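# Drive the powered tray out into its clear housing

## Task

Make the motorized tray slide out of its box and into the transparent housing, continuing until it reaches the end of its travel.

## Robot and tools

Robots: four identical i2rt Big YAM arms named arm1, arm2, arm3 and arm4. Each has six revolute joints, a two-finger gripper and a wrist camera that rides on top of the hand. A hand reaches roughly 1.0 m from the joint1 axis. Feet, in the scene frame (metres, quaternion w,x,y,z): arm1 at (-0.782, +0.413, +0.821), quat (+0.667, +0.001, -0.004, -0.745); arm2 at (-0.163, -0.327, +0.808), quat (+0.743, -0.002, -0.004, +0.670); arm3 at (+0.098, +0.364, +0.738), quat (+0.682, +0.009, +0.001, -0.731); arm4 at (+0.653, -0.370, +0.734), quat (+0.785, -0.004, +0.001, +0.620). Each foot looks along its own +x. Fixed room cameras are cam_high and cam_low; wrist cameras are arm1_cam_wrist to arm4_cam_wrist.

Frame: a single scene frame, origin on the floor, +z up, metres. "hand" is the point between the finger pads, about 1 cm short of the tips; the fingers point along the hand's +z and open along its y. hand_target is where the hand would be at the joint targets currently held. Reported hand positions can be off, more so at long reach, and hands often settle a centimetre or more from the commanded pose.

Tool move: keys arm1..arm4 plus optional cameras. An arm left out receives nothing new (but may still be pushing toward an old target). Each arm's entry may hold:
- joints: absolute targets by name. joint1_rad -2.879 to 2.879 (base yaw, positive counter-clockwise seen from above, 0 unfolds along the foot's +x); joint2_rad 0 to 3.141 (shoulder, 0 = upper arm pointing back, positive raises then swings forward); joint3_rad 0 to 3.019 (elbow, 0 = folded); joint4_rad -1.692 to 1.57 (hand pitch, positive tips fingers up); joint5_rad -1.57 to 1.57 (sideways swing, positive to the arm's right); joint6_rad -2.094 to 2.094 (roll, positive clockwise viewed from behind the hand); gripper_m 0 to 0.093 m fingertip gap. Done tolerances: ±0.045, 0.14, 0.09, 0.055, 0.03, 0.035 rad and ±0.003 m.
- target: one list of seven numbers [x, y, z, qw, qx, qy, qz], an absolute hand pose in the scene frame (same form as the printed hand line). The hand travels in a straight line from its current hand_target toward it. With target, joints may contain only gripper_m.
- speed: top path speed in m/s, 0.002 to 0.5, default 0.25; only allowed with target. Rotation is capped at twice that value in rad/s.
All motions in one call start together; all hand paths of a call finish together, paced by the slowest. A path lasts 0.5 to 10 s and is cut off at 10 s; no action exceeds 15 s. Each step the commanded pose is clamped to within 100 mm and 20 degrees of the measured hand, and position is favoured over orientation. Hands lag, drift, and may overshoot speed near full stretch. Paths ignore obstacles and other arms. Joints move at different rates, so joint moves can sweep wide arcs. An unknown key makes a call invalid; an out-of-range value gets it refused, and a refusal or a stop skips later move, wait and finished_scene calls in that same reply.

Results: each robot's state (joint_positions, velocities in rad/s and m/s, torques, hand, hand_target) and images; "pictures" lists camera order. "as last shown" marks robots not in the action whose state is repeated. The "move" line reports per robot "done" or its worst status. Statuses: off_target (stopped short, may still push); time_out (joint stuck; it keeps a nearby target and on_its_own lists joints still heading there; sending the reported position relieves it); not_followed, with "joint command not followed" or "pose unreachable" when a safety check blocked the targets (the arm may keep trying until new targets are sent). "held at" in on_its_own is a target, not a reading. Torques are listed per arm joint, positive toward larger angles; joints 3 and 4 wrap at ±28 N m.

Gripper: gripping a hard part reads up to 0.005 m narrower than the part; closed on nothing reads 0.000 to 0.001. Commanding about 0.005 m below the touch reading gives full force (about 50 to 62 N per pad). Release with a target clearly above the reading.

wait: seconds 0 to 10, plus optional cameras; commands nothing, returns state and images.
zoom_image: camera name and region [x0, y0, x1, y1] in pixels (images are 896x504, origin top-left, at most 504x504), from that camera's latest image.
read_manual: section "licences"; only returns licence text.
finished_scene: scene number and a check text describing, for each condition, what pictures and readings show, what they cannot, and how it might be wrongly judged. The first call only records the check; a second call, in a later reply, ends the scene irreversibly. The result must hold with no robot help afterwards.

Avoid: arms pressing against each other (a hard press ends the scene in failure; the clearance check can react late and lets fingers, gripper housings and cameras touch); dropping things, releasing moving parts, slamming or hard pushing. Arms do not stop on contact and keep pushing. Holding loads, stretching out or pushing at unreachable poses heats motors: MOTOR HOT appears at 85 °C, and at 100 °C that arm goes limp for 30 to 60 s or more (OVER-TEMPERATURE FAULT; blocked keys read limit_stop_at_motor_heat, so resend targets). The scene keeps running while replies are composed, with the last commands held.

Each tool is called after "Request:" by a JSON object that holds its "method" and its "body".

## Session

Request:
{"method": "move", "body": {}}

Scene clock: 0.00 s.
Joint torques (N m): no reading
Heat: arm1: hottest joint6_rad 26 °C; arm2: hottest joint2_rad 27 °C; arm3: hottest joint2_rad 28 °C; arm4: hottest joint2_rad 26 °C.
Joint velocities: arm1=[-0.005 0.005 -0.002 -0.012 -0.066 0.066 0] | arm2=[-0.005 -0.005 -0.002 -0.012 0.022 0.007 0] | arm3=[-0.005 -0.015 -0.007 -0.007 -0.022 -0.066 0] | arm4=[-0.015 -0.005 0.007 -0.002 -0.066 -0.022 0]
arm1.joint_positions: joint1_rad=-0.718 joint2_rad=+0.426 joint3_rad=+1.558 joint4_rad=-1.295 joint5_rad=+0.039 joint6_rad=+0.727 gripper_m=+0.094
arm1.joint_status: not commanded
arm1.hand: x=-0.8722 y=+0.3463 z=+1.4754 quat_wxyz=(-0.424, -0.763, +0.009, +0.487) (m; scene frame)
arm1.hand_target: x=-0.8686 y=+0.3497 z=+1.4833 quat_wxyz=(-0.430, -0.756, +0.009, +0.493) (m; scene frame)
arm1.hand_status: not commanded
arm2.joint_positions: joint1_rad=+0.520 joint2_rad=+0.510 joint3_rad=+1.518 joint4_rad=-1.596 joint5_rad=+0.104 joint6_rad=-0.347 gripper_m=+0.094
arm2.joint_status: not commanded
arm2.hand: x=-0.2050 y=-0.2002 z=+1.3693 quat_wxyz=(-0.357, +0.801, -0.366, -0.310) (m; scene frame)
arm2.hand_target: x=-0.2035 y=-0.2039 z=+1.3758 quat_wxyz=(-0.363, +0.797, -0.365, -0.317) (m; scene frame)
arm2.hand_status: not commanded
arm3.joint_positions: joint1_rad=+0.409 joint2_rad=+0.632 joint3_rad=+1.701 joint4_rad=-1.394 joint5_rad=+0.068 joint6_rad=+0.409 gripper_m=+0.094
arm3.joint_status: not commanded
arm3.hand: x=+0.1372 y=+0.1875 z=+1.4017 quat_wxyz=(-0.522, -0.612, -0.539, +0.251) (m; scene frame)
arm3.hand_target: x=+0.1354 y=+0.1923 z=+1.4086 quat_wxyz=(-0.530, -0.608, -0.534, +0.254) (m; scene frame)
arm3.hand_status: not commanded
arm4.joint_positions: joint1_rad=+0.128 joint2_rad=+0.621 joint3_rad=+1.683 joint4_rad=-1.302 joint5_rad=-0.284 joint6_rad=-0.326 gripper_m=+0.094
arm4.joint_status: not commanded
arm4.hand: x=+0.6215 y=-0.1890 z=+1.4151 quat_wxyz=(-0.453, +0.665, -0.420, -0.420) (m; scene frame)
arm4.hand_target: x=+0.6210 y=-0.1932 z=+1.4257 quat_wxyz=(-0.462, +0.659, -0.414, -0.425) (m; scene frame)
arm4.hand_status: not commanded
pictures: arm1_cam_wrist, arm2_cam_wrist, arm3_cam_wrist, arm4_cam_wrist, cam_high, cam_low

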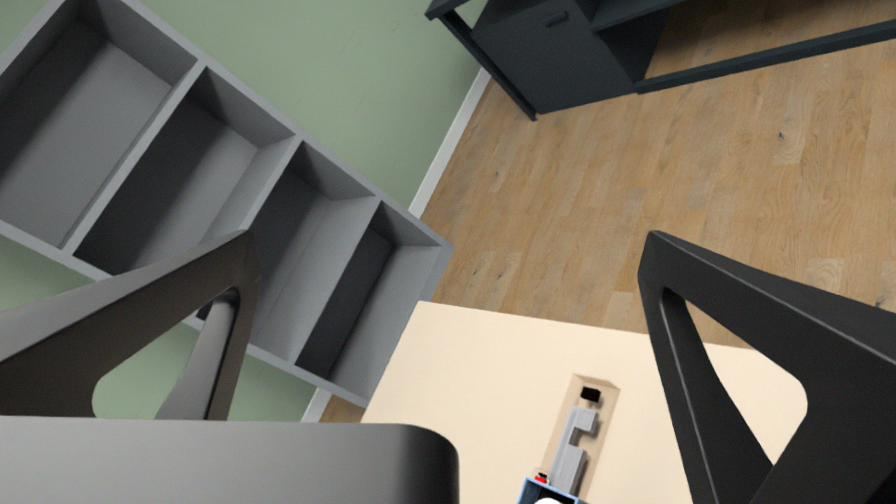

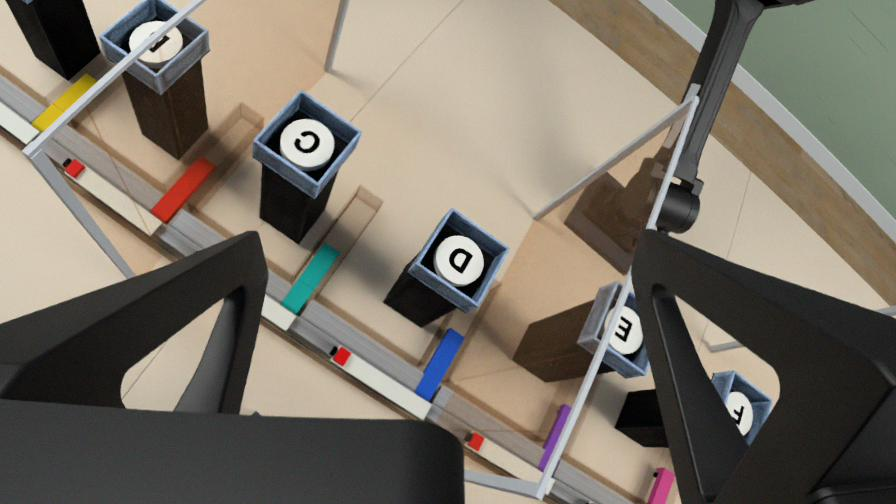

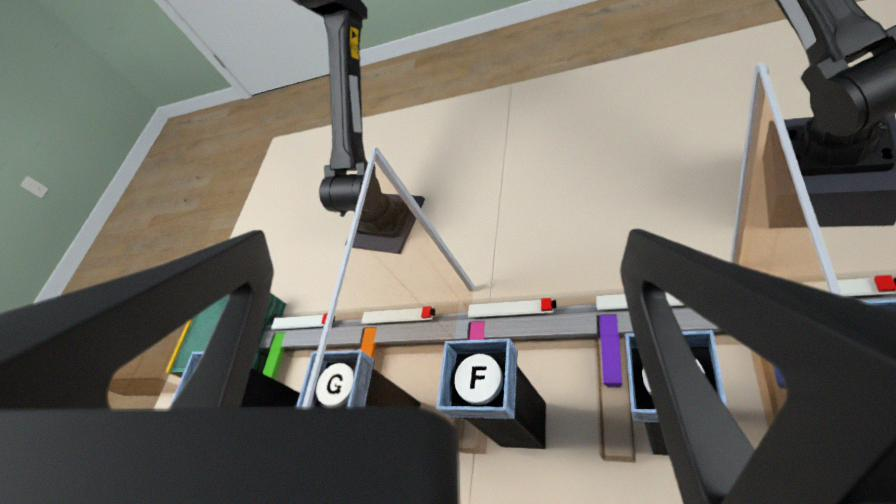

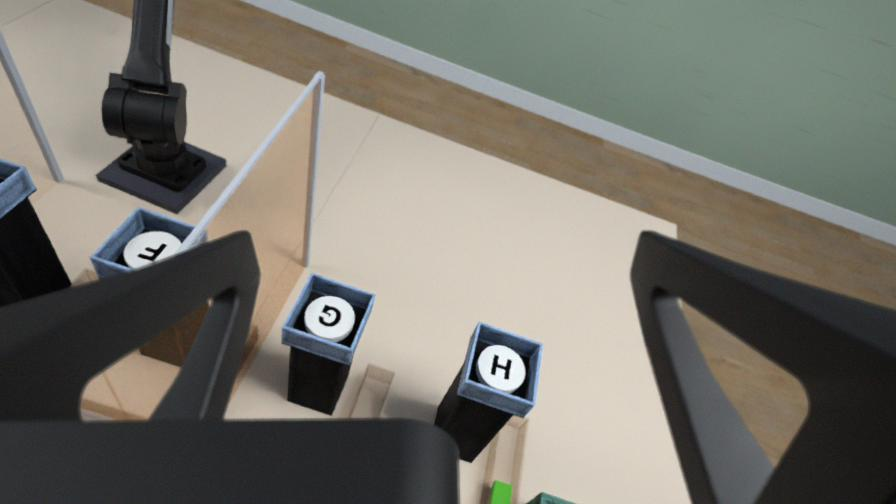

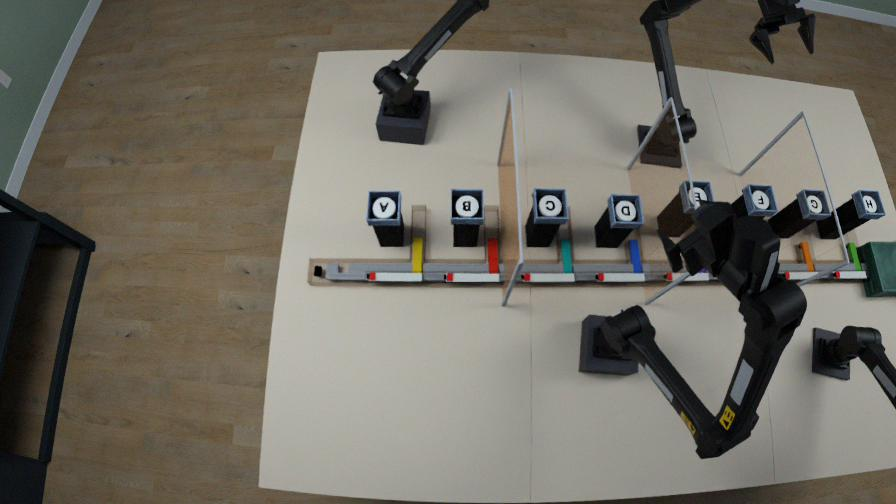

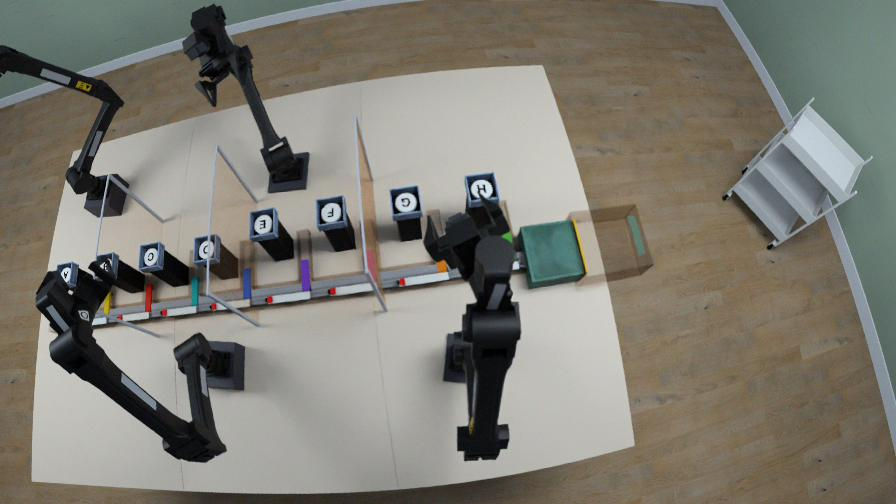

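Request:
{"method": "zoom_image", "body": {"camera": "cam_high", "region": [300, 160, 600, 320]}}

Request:
{"method": "zoom_image", "body": {"camera": "cam_high", "region": [580, 80, 896, 320]}}

Request:
{"method": "zoom_image", "body": {"camera": "cam_low", "region": [20, 160, 340, 340]}}

Request:
{"method": "zoom_image", "body": {"camera": "cam_low", "region": [340, 160, 680, 320]}}

Request:
{"method": "zoom_image", "body": {"camera": "arm2_cam_wrist", "region": [0, 0, 450, 400]}}

Request:
{"method": "zoom_image", "body": {"camera": "arm2_cam_wrist", "region": [240, 160, 700, 504]}}

Request:
{"method": "zoom_image", "body": {"camera": "arm3_cam_wrist", "region": [60, 250, 560, 500]}}

Scaled by 1.680 from the camera's 896x504 image, which has a finer 1280x720 frame.

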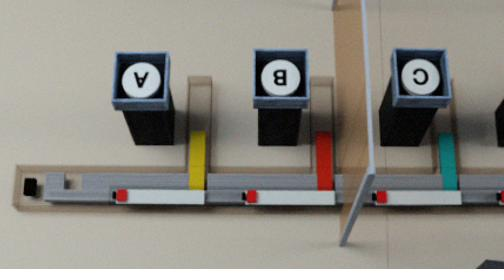

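Scaled by 1.595 from the camera's 896x504 image, which has a finer 1280x720 frame.

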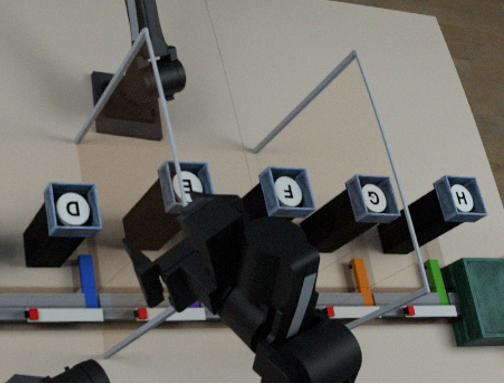

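Scaled by 1.575 from the camera's 896x504 image, which has a finer 1280x720 frame.

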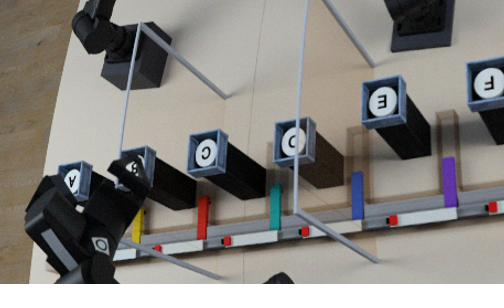

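Scaled by 1.482 from the camera's 896x504 image, which has a finer 1280x720 frame.

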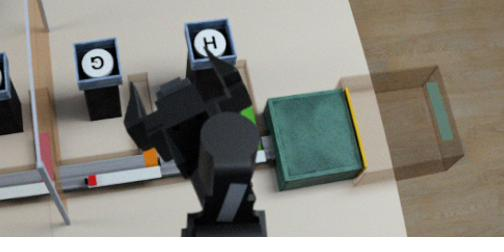

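Scaled by 1.120 from the camera's 896x504 image, which has a finer 1280x720 frame.

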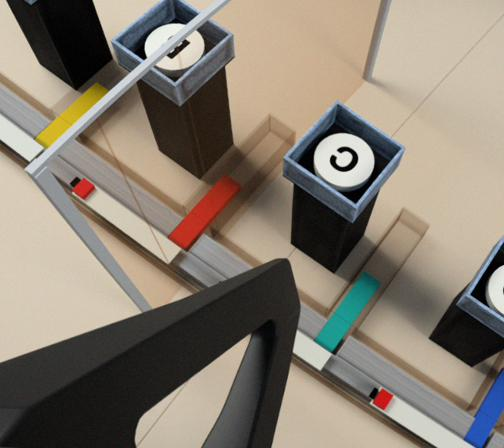

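Scaled by 1.096 from the camera's 896x504 image, which has a finer 1280x720 frame.

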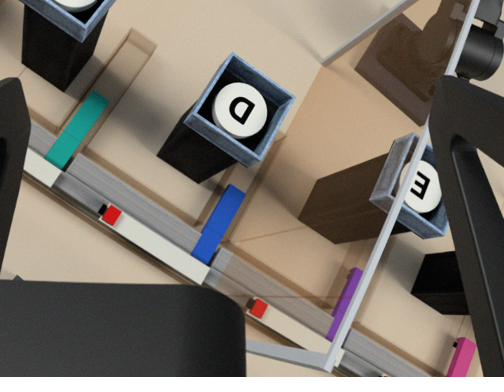

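Scaled by 1.008 from the camera's 896x504 image, which has a finer 1280x720 frame.

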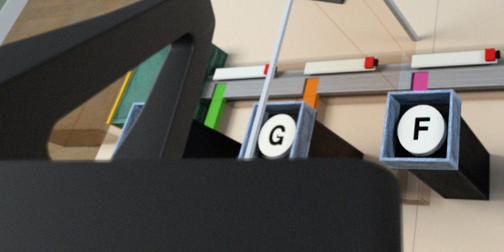

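Request:
{"method": "zoom_image", "body": {"camera": "arm1_cam_wrist", "region": [480, 340, 680, 504]}}

Request:
{"method": "zoom_image", "body": {"camera": "cam_high", "region": [300, 180, 440, 300]}}

Request:
{"method": "zoom_image", "body": {"camera": "cam_high", "region": [420, 180, 560, 300]}}

Request:
{"method": "zoom_image", "body": {"camera": "cam_low", "region": [490, 180, 670, 310]}}

Scaled by 2.520 from the camera's 896x504 image, which has a finer 1280x720 frame.

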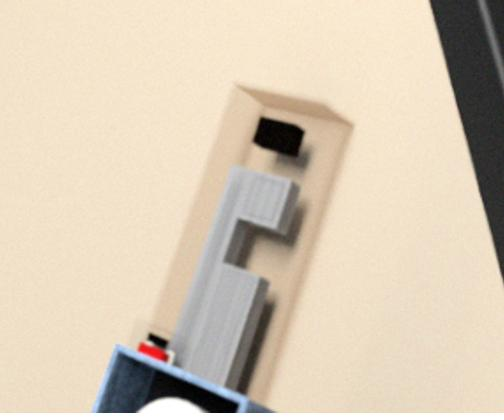

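Scaled by 3.600 from the camera's 896x504 image, which has a finer 1280x720 frame.

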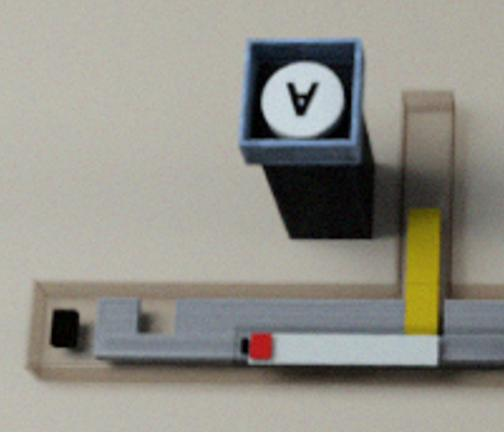

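Scaled by 3.600 from the camera's 896x504 image, which has a finer 1280x720 frame.

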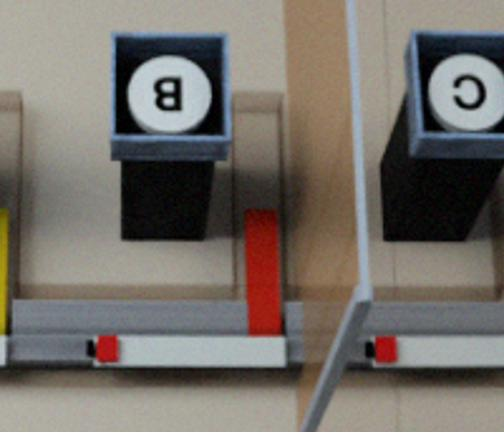

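Scaled by 2.800 from the camera's 896x504 image, which has a finer 1280x720 frame.

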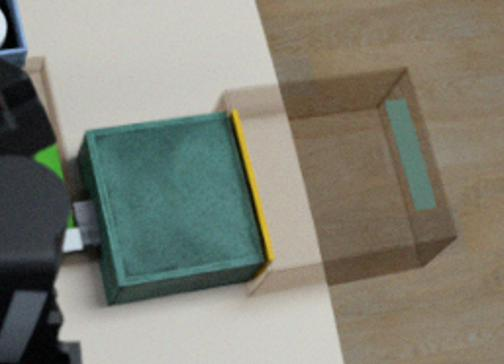

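Request:
{"method": "zoom_image", "body": {"camera": "cam_high", "region": [360, 50, 460, 160]}}

Request:
{"method": "zoom_image", "body": {"camera": "cam_high", "region": [560, 290, 680, 400]}}

Request:
{"method": "zoom_image", "body": {"camera": "cam_low", "region": [240, 120, 340, 210]}}

Request:
{"method": "zoom_image", "body": {"camera": "cam_low", "region": [160, 310, 270, 410]}}

Scaled by 4.582 from the camera's 896x504 image, which has a finer 1280x720 frame.

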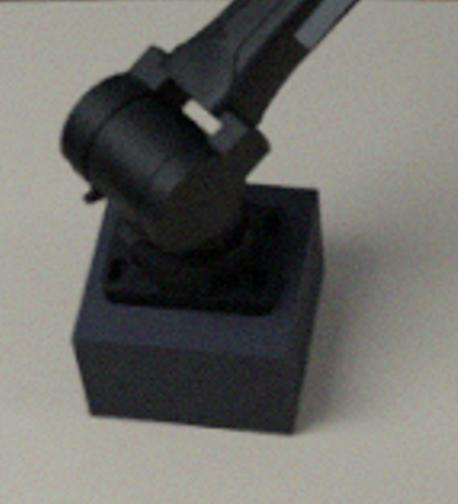

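Scaled by 4.200 from the camera's 896x504 image, which has a finer 1280x720 frame.

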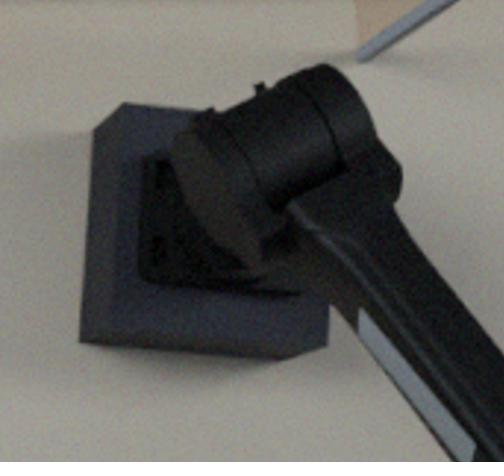

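Scaled by 5.040 from the camera's 896x504 image, which has a finer 1280x720 frame.

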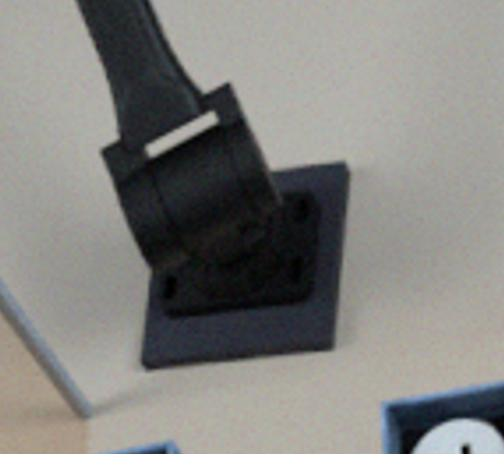

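Scaled by 4.582 from the camera's 896x504 image, which has a finer 1280x720 frame.

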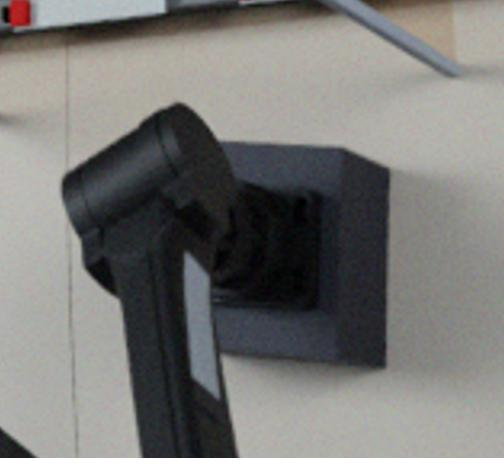

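Request:
{"method": "move", "body": {"arm1": {"target": [-0.79, 0.0, 1.08, 0, 0.7071, 0.7071, 0], "speed": 0.4, "joints": {"gripper_m": 0.0}}, "arm2": {"target": [-0.358, 0.02, 1.08, 0, 0.7071, -0.7071, 0], "speed": 0.4, "joints": {"gripper_m": 0.0}}, "arm3": {"target": [0.075, 0.07, 1.08, 0, 0.7071, 0.7071, 0], "speed": 0.4, "joints": {"gripper_m": 0.0}}, "arm4": {"target": [0.52, 0.08, 1.08, 0, 0.7071, -0.7071, 0], "speed": 0.4, "joints": {"gripper_m": 0.0}}}}

Scene clock: 11.43 s.
Joint torques (N m): arm1=[1.08 -8.82 12.27 0.46 -0.09 -0.15] | arm2=[-1.38 -11.11 13.96 0.32 -0.18 0.18] | arm3=[-0.15 -6.53 11.32 0.38 0.06 -0.22] | arm4=[-0.03 -12.1 16.27 -0.32 -0.13 0.07]
Heat: arm1: hottest joint3_rad 26 °C; arm2: hottest joint2_rad 27 °C; arm3: hottest joint2_rad 28 °C; arm4: hottest joint2_rad 27 °C.
move: arm1 off_target; arm2 off_target; arm3 off_target; arm4 off_target
Joint velocities: arm1=[0.005 -0.015 -0.012 0.017 0.037 -0.095 -0.002] | arm2=[0.005 -0.005 -0.007 -0.012 0.037 -0.081 0] | arm3=[-0.024 0.005 -0.012 -0.022 -0.051 -0.037 0] | arm4=[-0.005 -0.015 0.007 -0.017 -0.007 -0.022 0]
arm1.joint_positions: joint1_rad=+0.095 joint2_rad=+1.394 joint3_rad=+1.309 joint4_rad=-1.538 joint5_rad=+0.008 joint6_rad=+0.009 gripper_m=+0.000
arm1.joint_status: all done
arm1.hand: x=-0.7913 y=+0.0240 z=+1.0600 quat_wxyz=(+0.017, -0.716, -0.698, -0.017) (m; scene frame)
arm1.hand_target: x=-0.7882 y=+0.0103 z=+1.0798 quat_wxyz=(-0.001, -0.710, -0.704, -0.002) (m; scene frame)
arm1.hand_status: off_target (0.031 m and 3.1 deg from the pose sent, 0.532 m and 115.5 deg at the start; pose on its path clipped on 9 of 106 steps)
arm2.joint_positions: joint1_rad=+0.612 joint2_rad=+1.348 joint3_rad=+1.331 joint4_rad=-1.582 joint5_rad=-0.005 joint6_rad=+0.481 gripper_m=+0.001
arm2.joint_status: all done
arm2.hand: x=-0.3507 y=+0.0032 z=+1.0692 quat_wxyz=(+0.003, +0.717, -0.697, +0.015) (m; scene frame)
arm2.hand_target: x=-0.3538 y=+0.0187 z=+1.0791 quat_wxyz=(+0.000, +0.709, -0.705, -0.001) (m; scene frame)
arm2.hand_status: off_target (0.021 m and 2.4 deg from the pose sent, 0.394 m and 68.7 deg at the start)
arm3.joint_positions: joint1_rad=-0.020 joint2_rad=+1.005 joint3_rad=+1.285 joint4_rad=-1.690 joint5_rad=-0.004 joint6_rad=-0.063 gripper_m=+0.000
arm3.joint_status: all done
arm3.hand: x=+0.0695 y=+0.0776 z=+1.0835 quat_wxyz=(-0.053, -0.714, -0.696, +0.051) (m; scene frame)
arm3.hand_target: x=+0.0727 y=+0.0778 z=+1.0803 quat_wxyz=(-0.045, -0.706, -0.705, +0.044) (m; scene frame)
arm3.hand_status: off_target (0.010 m and 8.5 deg from the pose sent, 0.348 m and 71.1 deg at the start; a joint's target at an end of its range on 71 of 106 steps)
arm4.joint_positions: joint1_rad=+0.538 joint2_rad=+1.514 joint3_rad=+1.651 joint4_rad=-1.671 joint5_rad=+0.009 joint6_rad=+0.271 gripper_m=+0.000
arm4.joint_status: all done
arm4.hand: x=+0.5174 y=+0.0675 z=+1.0488 quat_wxyz=(-0.011, +0.718, -0.695, -0.010) (m; scene frame)
arm4.hand_target: x=+0.5171 y=+0.0795 z=+1.0747 quat_wxyz=(-0.024, +0.711, -0.702, -0.036) (m; scene frame)
arm4.hand_status: off_target (0.034 m and 2.5 deg from the pose sent, 0.442 m and 79.8 deg at the start; a joint's target at an end of its range on 40 of 106 steps)
pictures: arm1_cam_wrist, arm2_cam_wrist, arm3_cam_wrist, arm4_cam_wrist, cam_high, cam_low
camera_calibration:
arm1_cam_wrist: T_world_to_cam=[[-0.999598, 0.023383, -0.0160292, -0.774052], [0.00754036, 0.764339, 0.644771, -0.694315], [0.0273284, 0.644391, -0.764208, 0.937168], [0, 0, 0, 1]] pos_world=[-0.794116, -0.0551101, 1.15146]
arm2_cam_wrist: T_world_to_cam=[[0.998878, 0.0363197, 0.0303852, 0.315862], [0.0101185, -0.790549, 0.612316, -0.644449], [0.0462601, -0.611321, -0.790029, 0.99053], [0, 0, 0, 1]] pos_world=[-0.354809, 0.0845922, 1.16756]
arm3_cam_wrist: T_world_to_cam=[[-0.999605, 0.0268315, -0.00839758, 0.0755579], [0.0198234, 0.884439, 0.466235, -0.572379], [0.0199369, 0.465884, -0.884621, 1.04877], [0, 0, 0, 1]] pos_world=[0.0659654, 0.0156035, 1.19526]
arm4_cam_wrist: T_world_to_cam=[[0.999312, 0.0349633, 0.0123824, -0.533911], [0.021782, -0.823393, 0.567054, -0.546002], [0.0300217, -0.566394, -0.823587, 1.01104], [0, 0, 0, 1]] pos_world=[0.515084, 0.141739, 1.1489]

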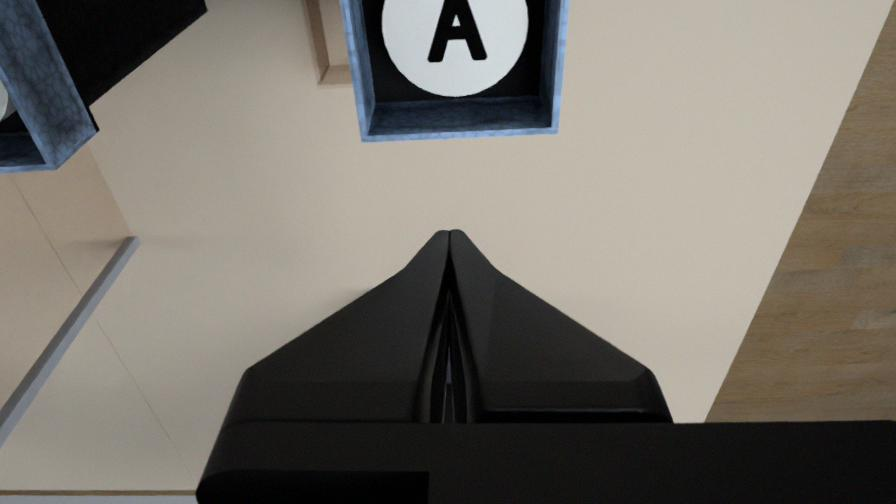

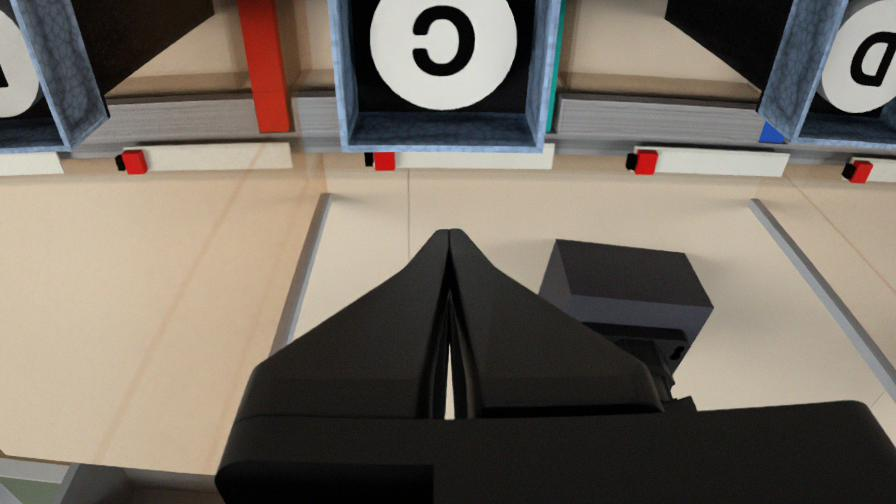

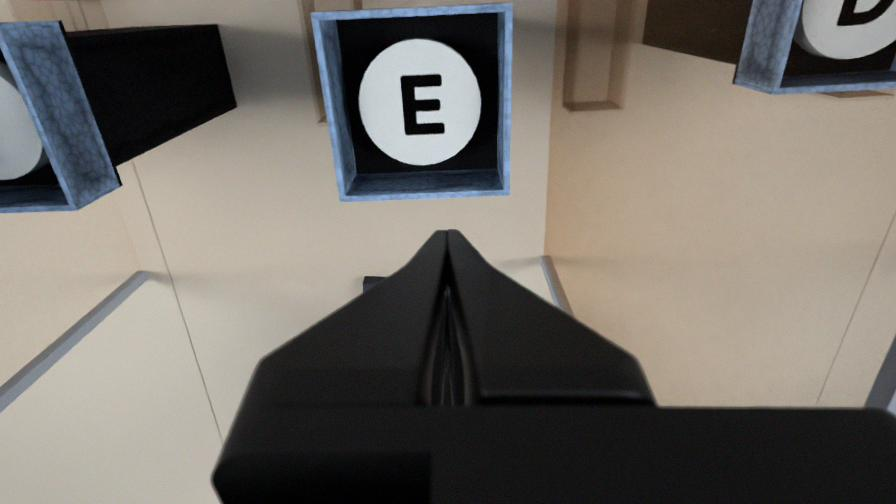

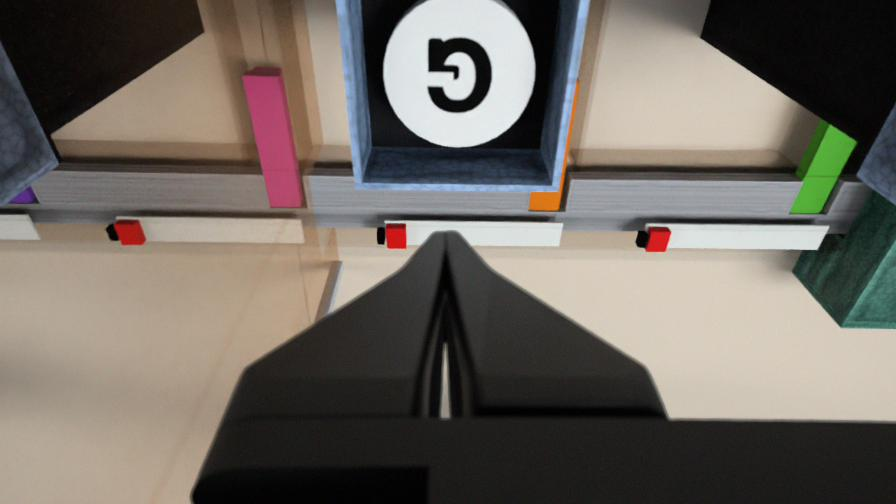

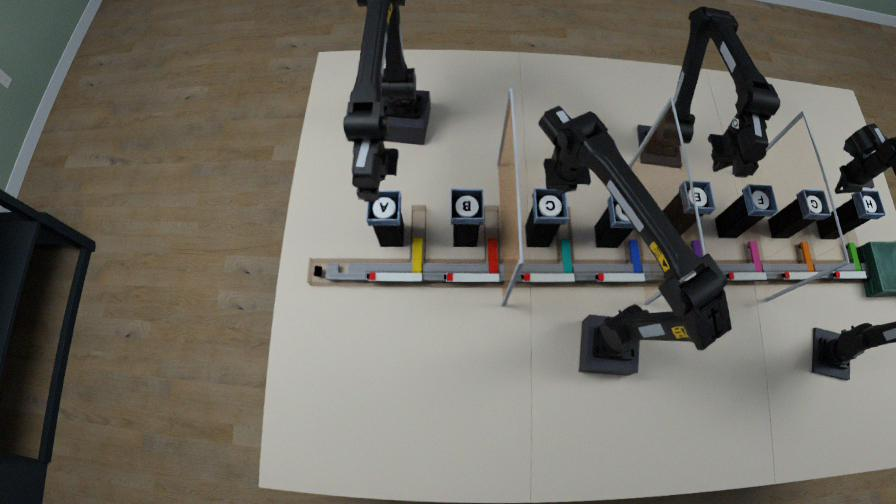

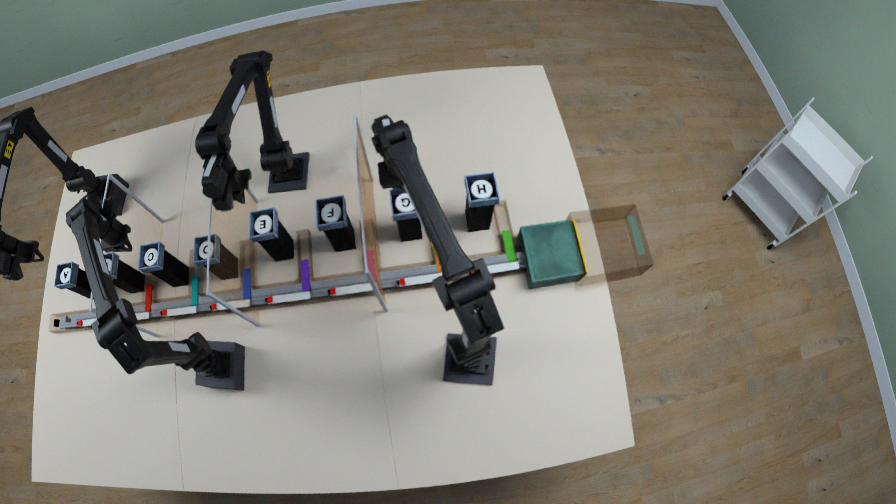

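Request:
{"method": "move", "body": {"arm1": {"target": [-0.789, 0.006, 0.98, 0, 0.7071, 0.7071, 0], "speed": 0.3}, "arm2": {"target": [-0.354, 0.0235, 0.97, 0, 0.7071, -0.7071, 0], "speed": 0.3}, "arm3": {"target": [0.089, 0.073, 0.957, 0, 0.7071, 0.7071, 0], "speed": 0.3}, "arm4": {"target": [0.524, 0.084, 0.986, 0, 0.7071, -0.7071, 0], "speed": 0.3}}}

Scene clock: 14.30 s.
Joint torques (N m): arm1=[0.91 -9.17 8.28 1.29 0.07 -0.18] | arm2=[-1.79 -11.05 10.03 0.7 -0.2 0.22] | arm3=[-0.62 -7.41 11.44 1.02 0.05 -0.04] | arm4=[-0.09 -12.75 9.87 0.38 -0.13 0]
Heat: arm1: hottest joint3_rad 27 °C; arm2: hottest joint2_rad 27 °C; arm3: hottest joint2_rad 28 °C; arm4: hottest joint2_rad 27 °C.
move: arm1 done; arm2 off_target; arm3 done; arm4 done
Joint velocities: arm1=[-0.005 -0.015 -0.002 -0.017 -0.051 0.051 0.001] | arm2=[-0.015 -0.024 -0.002 -0.007 -0.081 -0.051 0.001] | arm3=[0.005 -0.005 -0.012 0.002 -0.037 -0.022 0] | arm4=[-0.005 -0.015 0.007 -0.022 0.037 0.051 -0.001]
arm1.joint_positions: joint1_rad=+0.095 joint2_rad=+1.439 joint3_rad=+1.146 joint4_rad=-1.287 joint5_rad=+0.008 joint6_rad=-0.002 gripper_m=+0.000
arm1.joint_status: not commanded
arm1.hand: x=-0.7910 y=+0.0108 z=+0.9813 quat_wxyz=(+0.002, -0.712, -0.702, -0.002) (m; scene frame)
arm1.hand_target: x=-0.7892 y=+0.0073 z=+0.9799 quat_wxyz=(+0.000, -0.707, -0.707, +0.000) (m; scene frame)
arm1.hand_status: done (0.005 m and 0.8 deg from the pose sent, 0.082 m and 3.1 deg at the start)
arm2.joint_positions: joint1_rad=+0.610 joint2_rad=+1.391 joint3_rad=+1.134 joint4_rad=-1.300 joint5_rad=-0.005 joint6_rad=+0.482 gripper_m=+0.001
arm2.joint_status: not commanded
arm2.hand: x=-0.3562 y=+0.0162 z=+0.9786 quat_wxyz=(-0.003, +0.716, -0.698, -0.005) (m; scene frame)
arm2.hand_target: x=-0.3533 y=+0.0226 z=+0.9700 quat_wxyz=(+0.000, +0.707, -0.707, +0.000) (m; scene frame)
arm2.hand_status: off_target (0.011 m and 1.6 deg from the pose sent, 0.101 m and 2.4 deg at the start)
arm3.joint_positions: joint1_rad=+0.042 joint2_rad=+1.060 joint3_rad=+1.003 joint4_rad=-1.499 joint5_rad=+0.010 joint6_rad=-0.026 gripper_m=+0.000
arm3.joint_status: not commanded
arm3.hand: x=+0.0856 y=+0.0798 z=+0.9610 quat_wxyz=(-0.001, -0.708, -0.707, +0.000) (m; scene frame)
arm3.hand_target: x=+0.0887 y=+0.0757 z=+0.9575 quat_wxyz=(+0.001, -0.707, -0.707, +0.001) (m; scene frame)
arm3.hand_status: done (0.009 m and 0.1 deg from the pose sent, 0.128 m and 8.5 deg at the start)
arm4.joint_positions: joint1_rad=+0.518 joint2_rad=+1.558 joint3_rad=+1.541 joint4_rad=-1.553 joint5_rad=+0.002 joint6_rad=+0.272 gripper_m=+0.000
arm4.joint_status: not commanded
arm4.hand: x=+0.5220 y=+0.0799 z=+0.9873 quat_wxyz=(+0.001, +0.711, -0.703, +0.004) (m; scene frame)
arm4.hand_target: x=+0.5243 y=+0.0838 z=+0.9860 quat_wxyz=(+0.000, +0.707, -0.707, +0.000) (m; scene frame)
arm4.hand_status: done (0.005 m and 0.9 deg from the pose sent, 0.065 m and 2.5 deg at the start)
pictures: arm1_cam_wrist, arm2_cam_wrist, arm3_cam_wrist, arm4_cam_wrist, cam_high, cam_low
camera_calibration:
arm1_cam_wrist: T_world_to_cam=[[-0.999799, 0.0115479, -0.0164061, -0.774332], [-0.000904029, 0.790979, 0.611843, -0.60809], [0.0200423, 0.611735, -0.790809, 0.906274], [0, 0, 0, 1]] pos_world=[-0.792889, -0.0644712, 1.07604]
arm2_cam_wrist: T_world_to_cam=[[0.999419, 0.0321257, 0.0114178, 0.342413], [0.0194528, -0.812329, 0.582875, -0.546163], [0.0280003, -0.582314, -0.812482, 0.942163], [0, 0, 0, 1]] pos_world=[-0.357971, 0.0939702, 1.07992]
arm3_cam_wrist: T_world_to_cam=[[-0.999989, 0.00293884, -0.00372247, 0.0880946], [0.000181732, 0.808044, 0.589122, -0.627825], [0.00473925, 0.589114, -0.808036, 0.856844], [0, 0, 0, 1]] pos_world=[0.0841469, 0.00227253, 1.06255]
arm4_cam_wrist: T_world_to_cam=[[0.999758, 0.0153252, 0.0157617, -0.540177], [0.00287303, -0.801897, 0.597456, -0.522839], [0.0217954, -0.597266, -0.801747, 0.952486], [0, 0, 0, 1]] pos_world=[0.520789, 0.157904, 1.08454]

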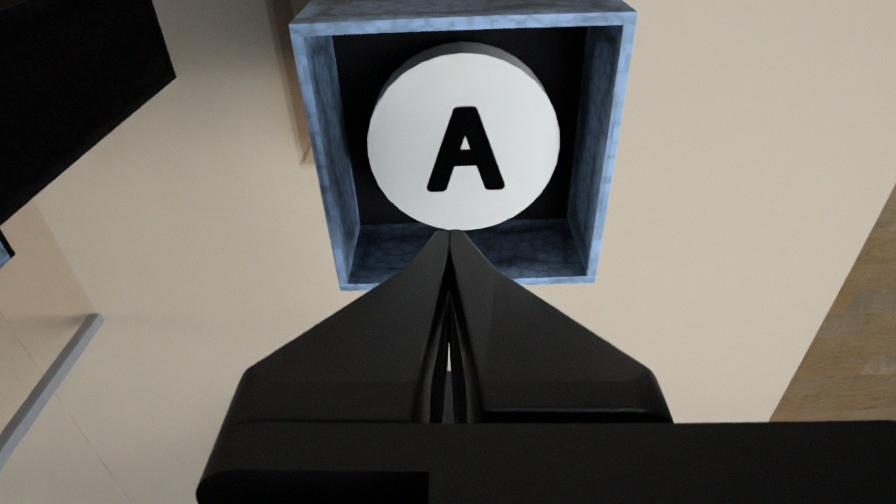

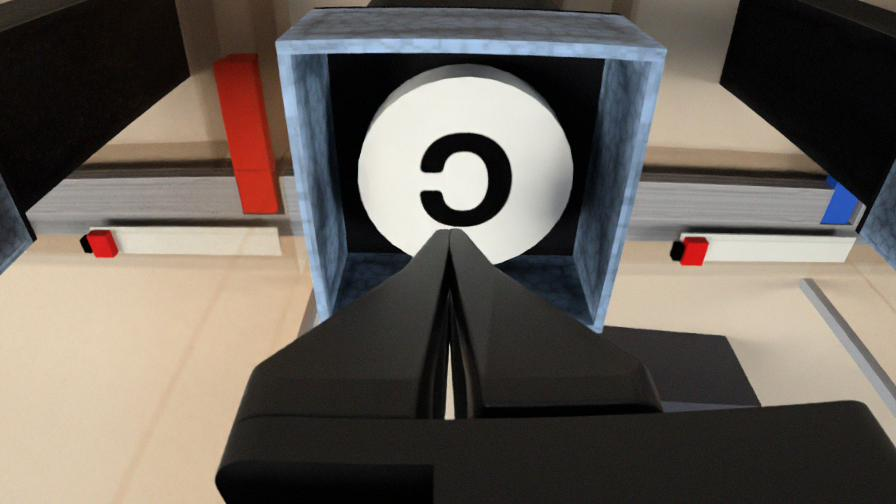

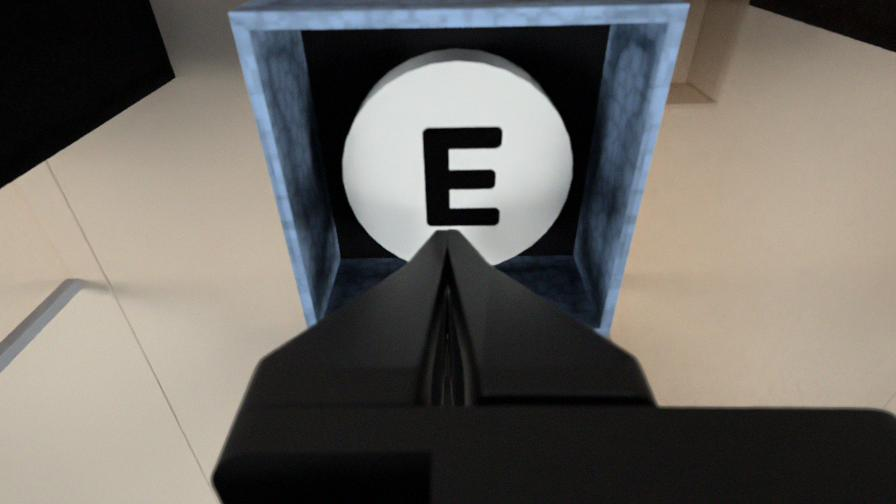

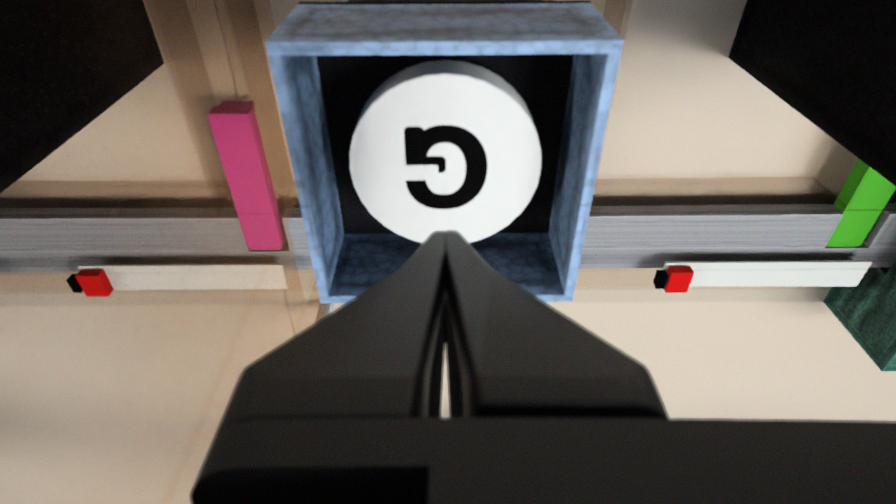

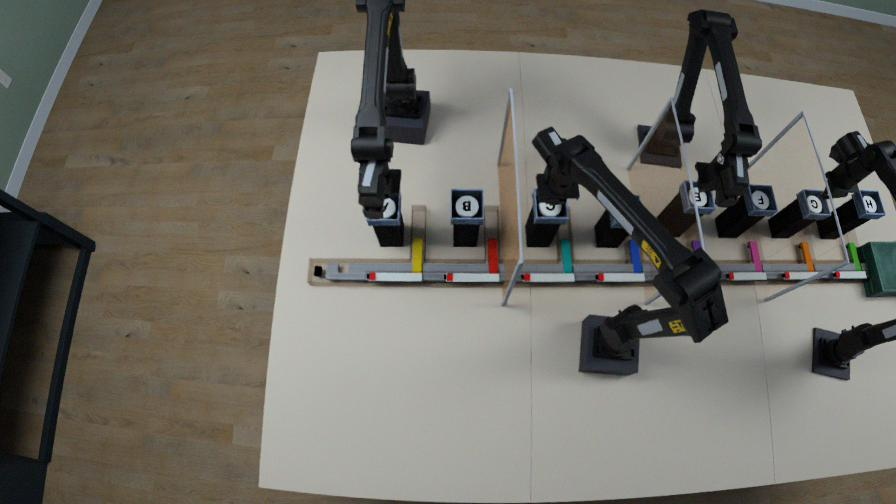

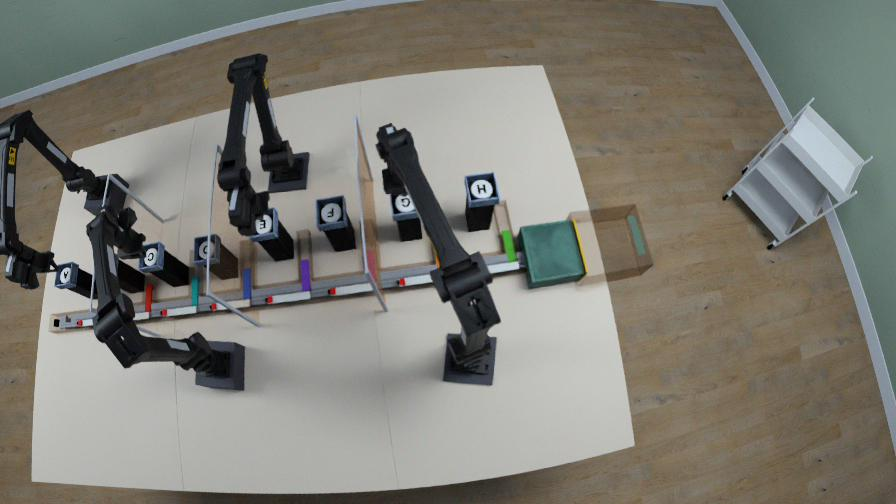

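Request:
{"method": "move", "body": {"arm1": {"target": [-0.792, 0.01, 0.90, 0, 0.7071, 0.7071, 0], "speed": 0.2}, "cameras": ["cam_high", "arm1_cam_wrist", "arm2_cam_wrist"]}}

Scene clock: 15.73 s.
Joint torques (N m): arm1=[0.21 -6.42 6.12 2.3 0.04 -0.15] | arm2=[-1.55 -10.58 9.96 0.79 -0.18 0.23] | arm3=[-0.26 -7.47 11.44 0.99 0.04 -0.05] | arm4=[-0.03 -12.92 9.87 0.35 -0.14 -0.01]
Heat: arm1: hottest joint3_rad 27 °C; arm2: hottest joint2_rad 27 °C; arm3: hottest joint2_rad 28 °C; arm4: hottest joint2_rad 27 °C.
move: arm1 off_target
Joint velocities: arm1=[-0.005 -0.005 -0.002 -0.007 0.007 0.095 0.001] | arm2=[0.005 0.005 0.012 0.007 0.022 0.007 0] | arm3=[0.005 -0.005 -0.007 -0.007 -0.066 0.007 0.001] | arm4=[-0.005 0.005 -0.007 0.007 -0.022 -0.022 -0.001]
arm1.joint_positions: joint1_rad=+0.095 joint2_rad=+1.475 joint3_rad=+1.025 joint4_rad=-1.092 joint5_rad=+0.008 joint6_rad=-0.011 gripper_m=+0.000
arm1.joint_status: not commanded
arm1.hand: x=-0.7906 y=+0.0093 z=+0.9247 quat_wxyz=(-0.011, -0.709, -0.705, +0.012) (m; scene frame)
arm1.hand_target: x=-0.7919 y=+0.0127 z=+0.9013 quat_wxyz=(+0.000, -0.707, -0.707, +0.000) (m; scene frame)
arm1.hand_status: off_target (0.025 m and 1.9 deg from the pose sent, 0.081 m and 0.8 deg at the start)
arm2.joint_positions: joint1_rad=+0.610 joint2_rad=+1.391 joint3_rad=+1.134 joint4_rad=-1.300 joint5_rad=-0.006 joint6_rad=+0.483 gripper_m=+0.001
arm2.joint_status: not commanded
arm2.hand: x=-0.3562 y=+0.0162 z=+0.9786 quat_wxyz=(-0.003, +0.716, -0.698, -0.005) (m; scene frame)
arm2.hand_target: x=-0.3533 y=+0.0225 z=+0.9700 quat_wxyz=(+0.000, +0.707, -0.707, +0.000) (m; scene frame)
arm2.hand_status: not commanded
arm3.joint_positions: joint1_rad=+0.042 joint2_rad=+1.060 joint3_rad=+1.003 joint4_rad=-1.498 joint5_rad=+0.010 joint6_rad=-0.025 gripper_m=+0.000
arm3.joint_status: not commanded
arm3.hand: x=+0.0856 y=+0.0798 z=+0.9610 quat_wxyz=(-0.001, -0.708, -0.706, +0.001) (m; scene frame)
arm3.hand_target: x=+0.0887 y=+0.0757 z=+0.9575 quat_wxyz=(+0.001, -0.707, -0.707, +0.001) (m; scene frame)
arm3.hand_status: not commanded
arm4.joint_positions: joint1_rad=+0.518 joint2_rad=+1.558 joint3_rad=+1.541 joint4_rad=-1.553 joint5_rad=+0.002 joint6_rad=+0.272 gripper_m=+0.000
arm4.joint_status: not commanded
arm4.hand: x=+0.5220 y=+0.0800 z=+0.9873 quat_wxyz=(+0.001, +0.711, -0.703, +0.004) (m; scene frame)
arm4.hand_target: x=+0.5242 y=+0.0838 z=+0.9860 quat_wxyz=(+0.000, +0.707, -0.707, +0.000) (m; scene frame)
arm4.hand_status: not commanded
pictures: arm1_cam_wrist, arm2_cam_wrist, cam_high
camera_calibration:
arm1_cam_wrist: T_world_to_cam=[[-0.999868, 0.00280792, -0.0159745, -0.77525], [-0.00701241, 0.813254, 0.581866, -0.549612], [0.0146252, 0.581902, -0.813128, 0.878944], [0, 0, 0, 1]] pos_world=[-0.791857, -0.0623074, 1.02211]
arm2_cam_wrist: T_world_to_cam=[[0.999434, 0.0317506, 0.0110744, 0.342819], [0.0193431, -0.812228, 0.58302, -0.54637], [0.0275062, -0.582476, -0.812383, 0.941875], [0, 0, 0, 1]] pos_world=[-0.357964, 0.0939578, 1.07991]

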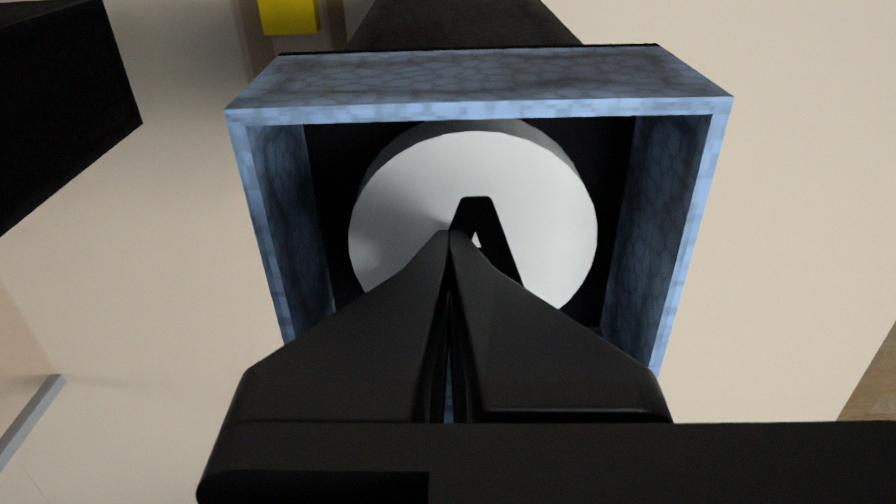

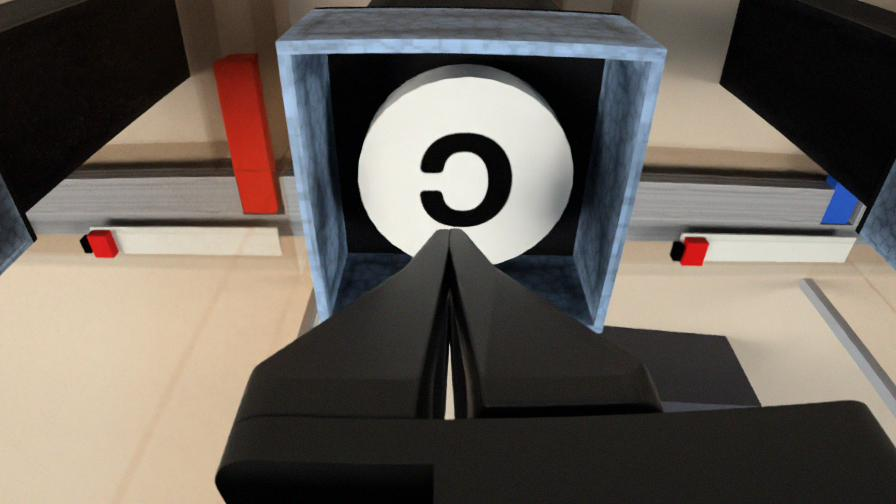

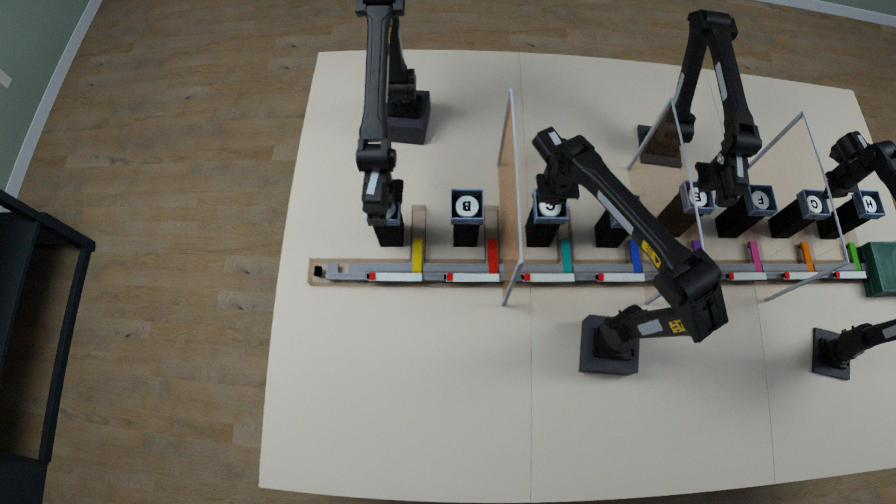

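Request:
{"method": "zoom_image", "body": {"camera": "cam_high", "region": [300, 180, 440, 300]}}

Scaled by 3.600 from the camera's 896x504 image, which has a finer 1280x720 frame.

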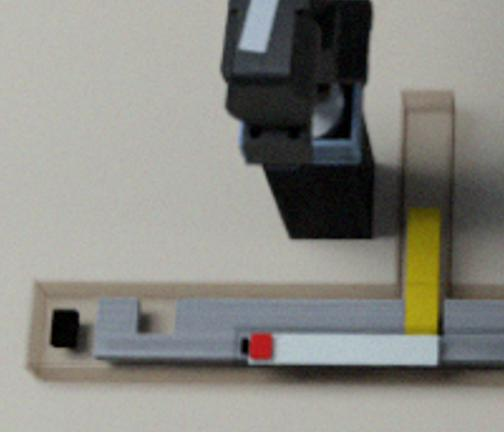

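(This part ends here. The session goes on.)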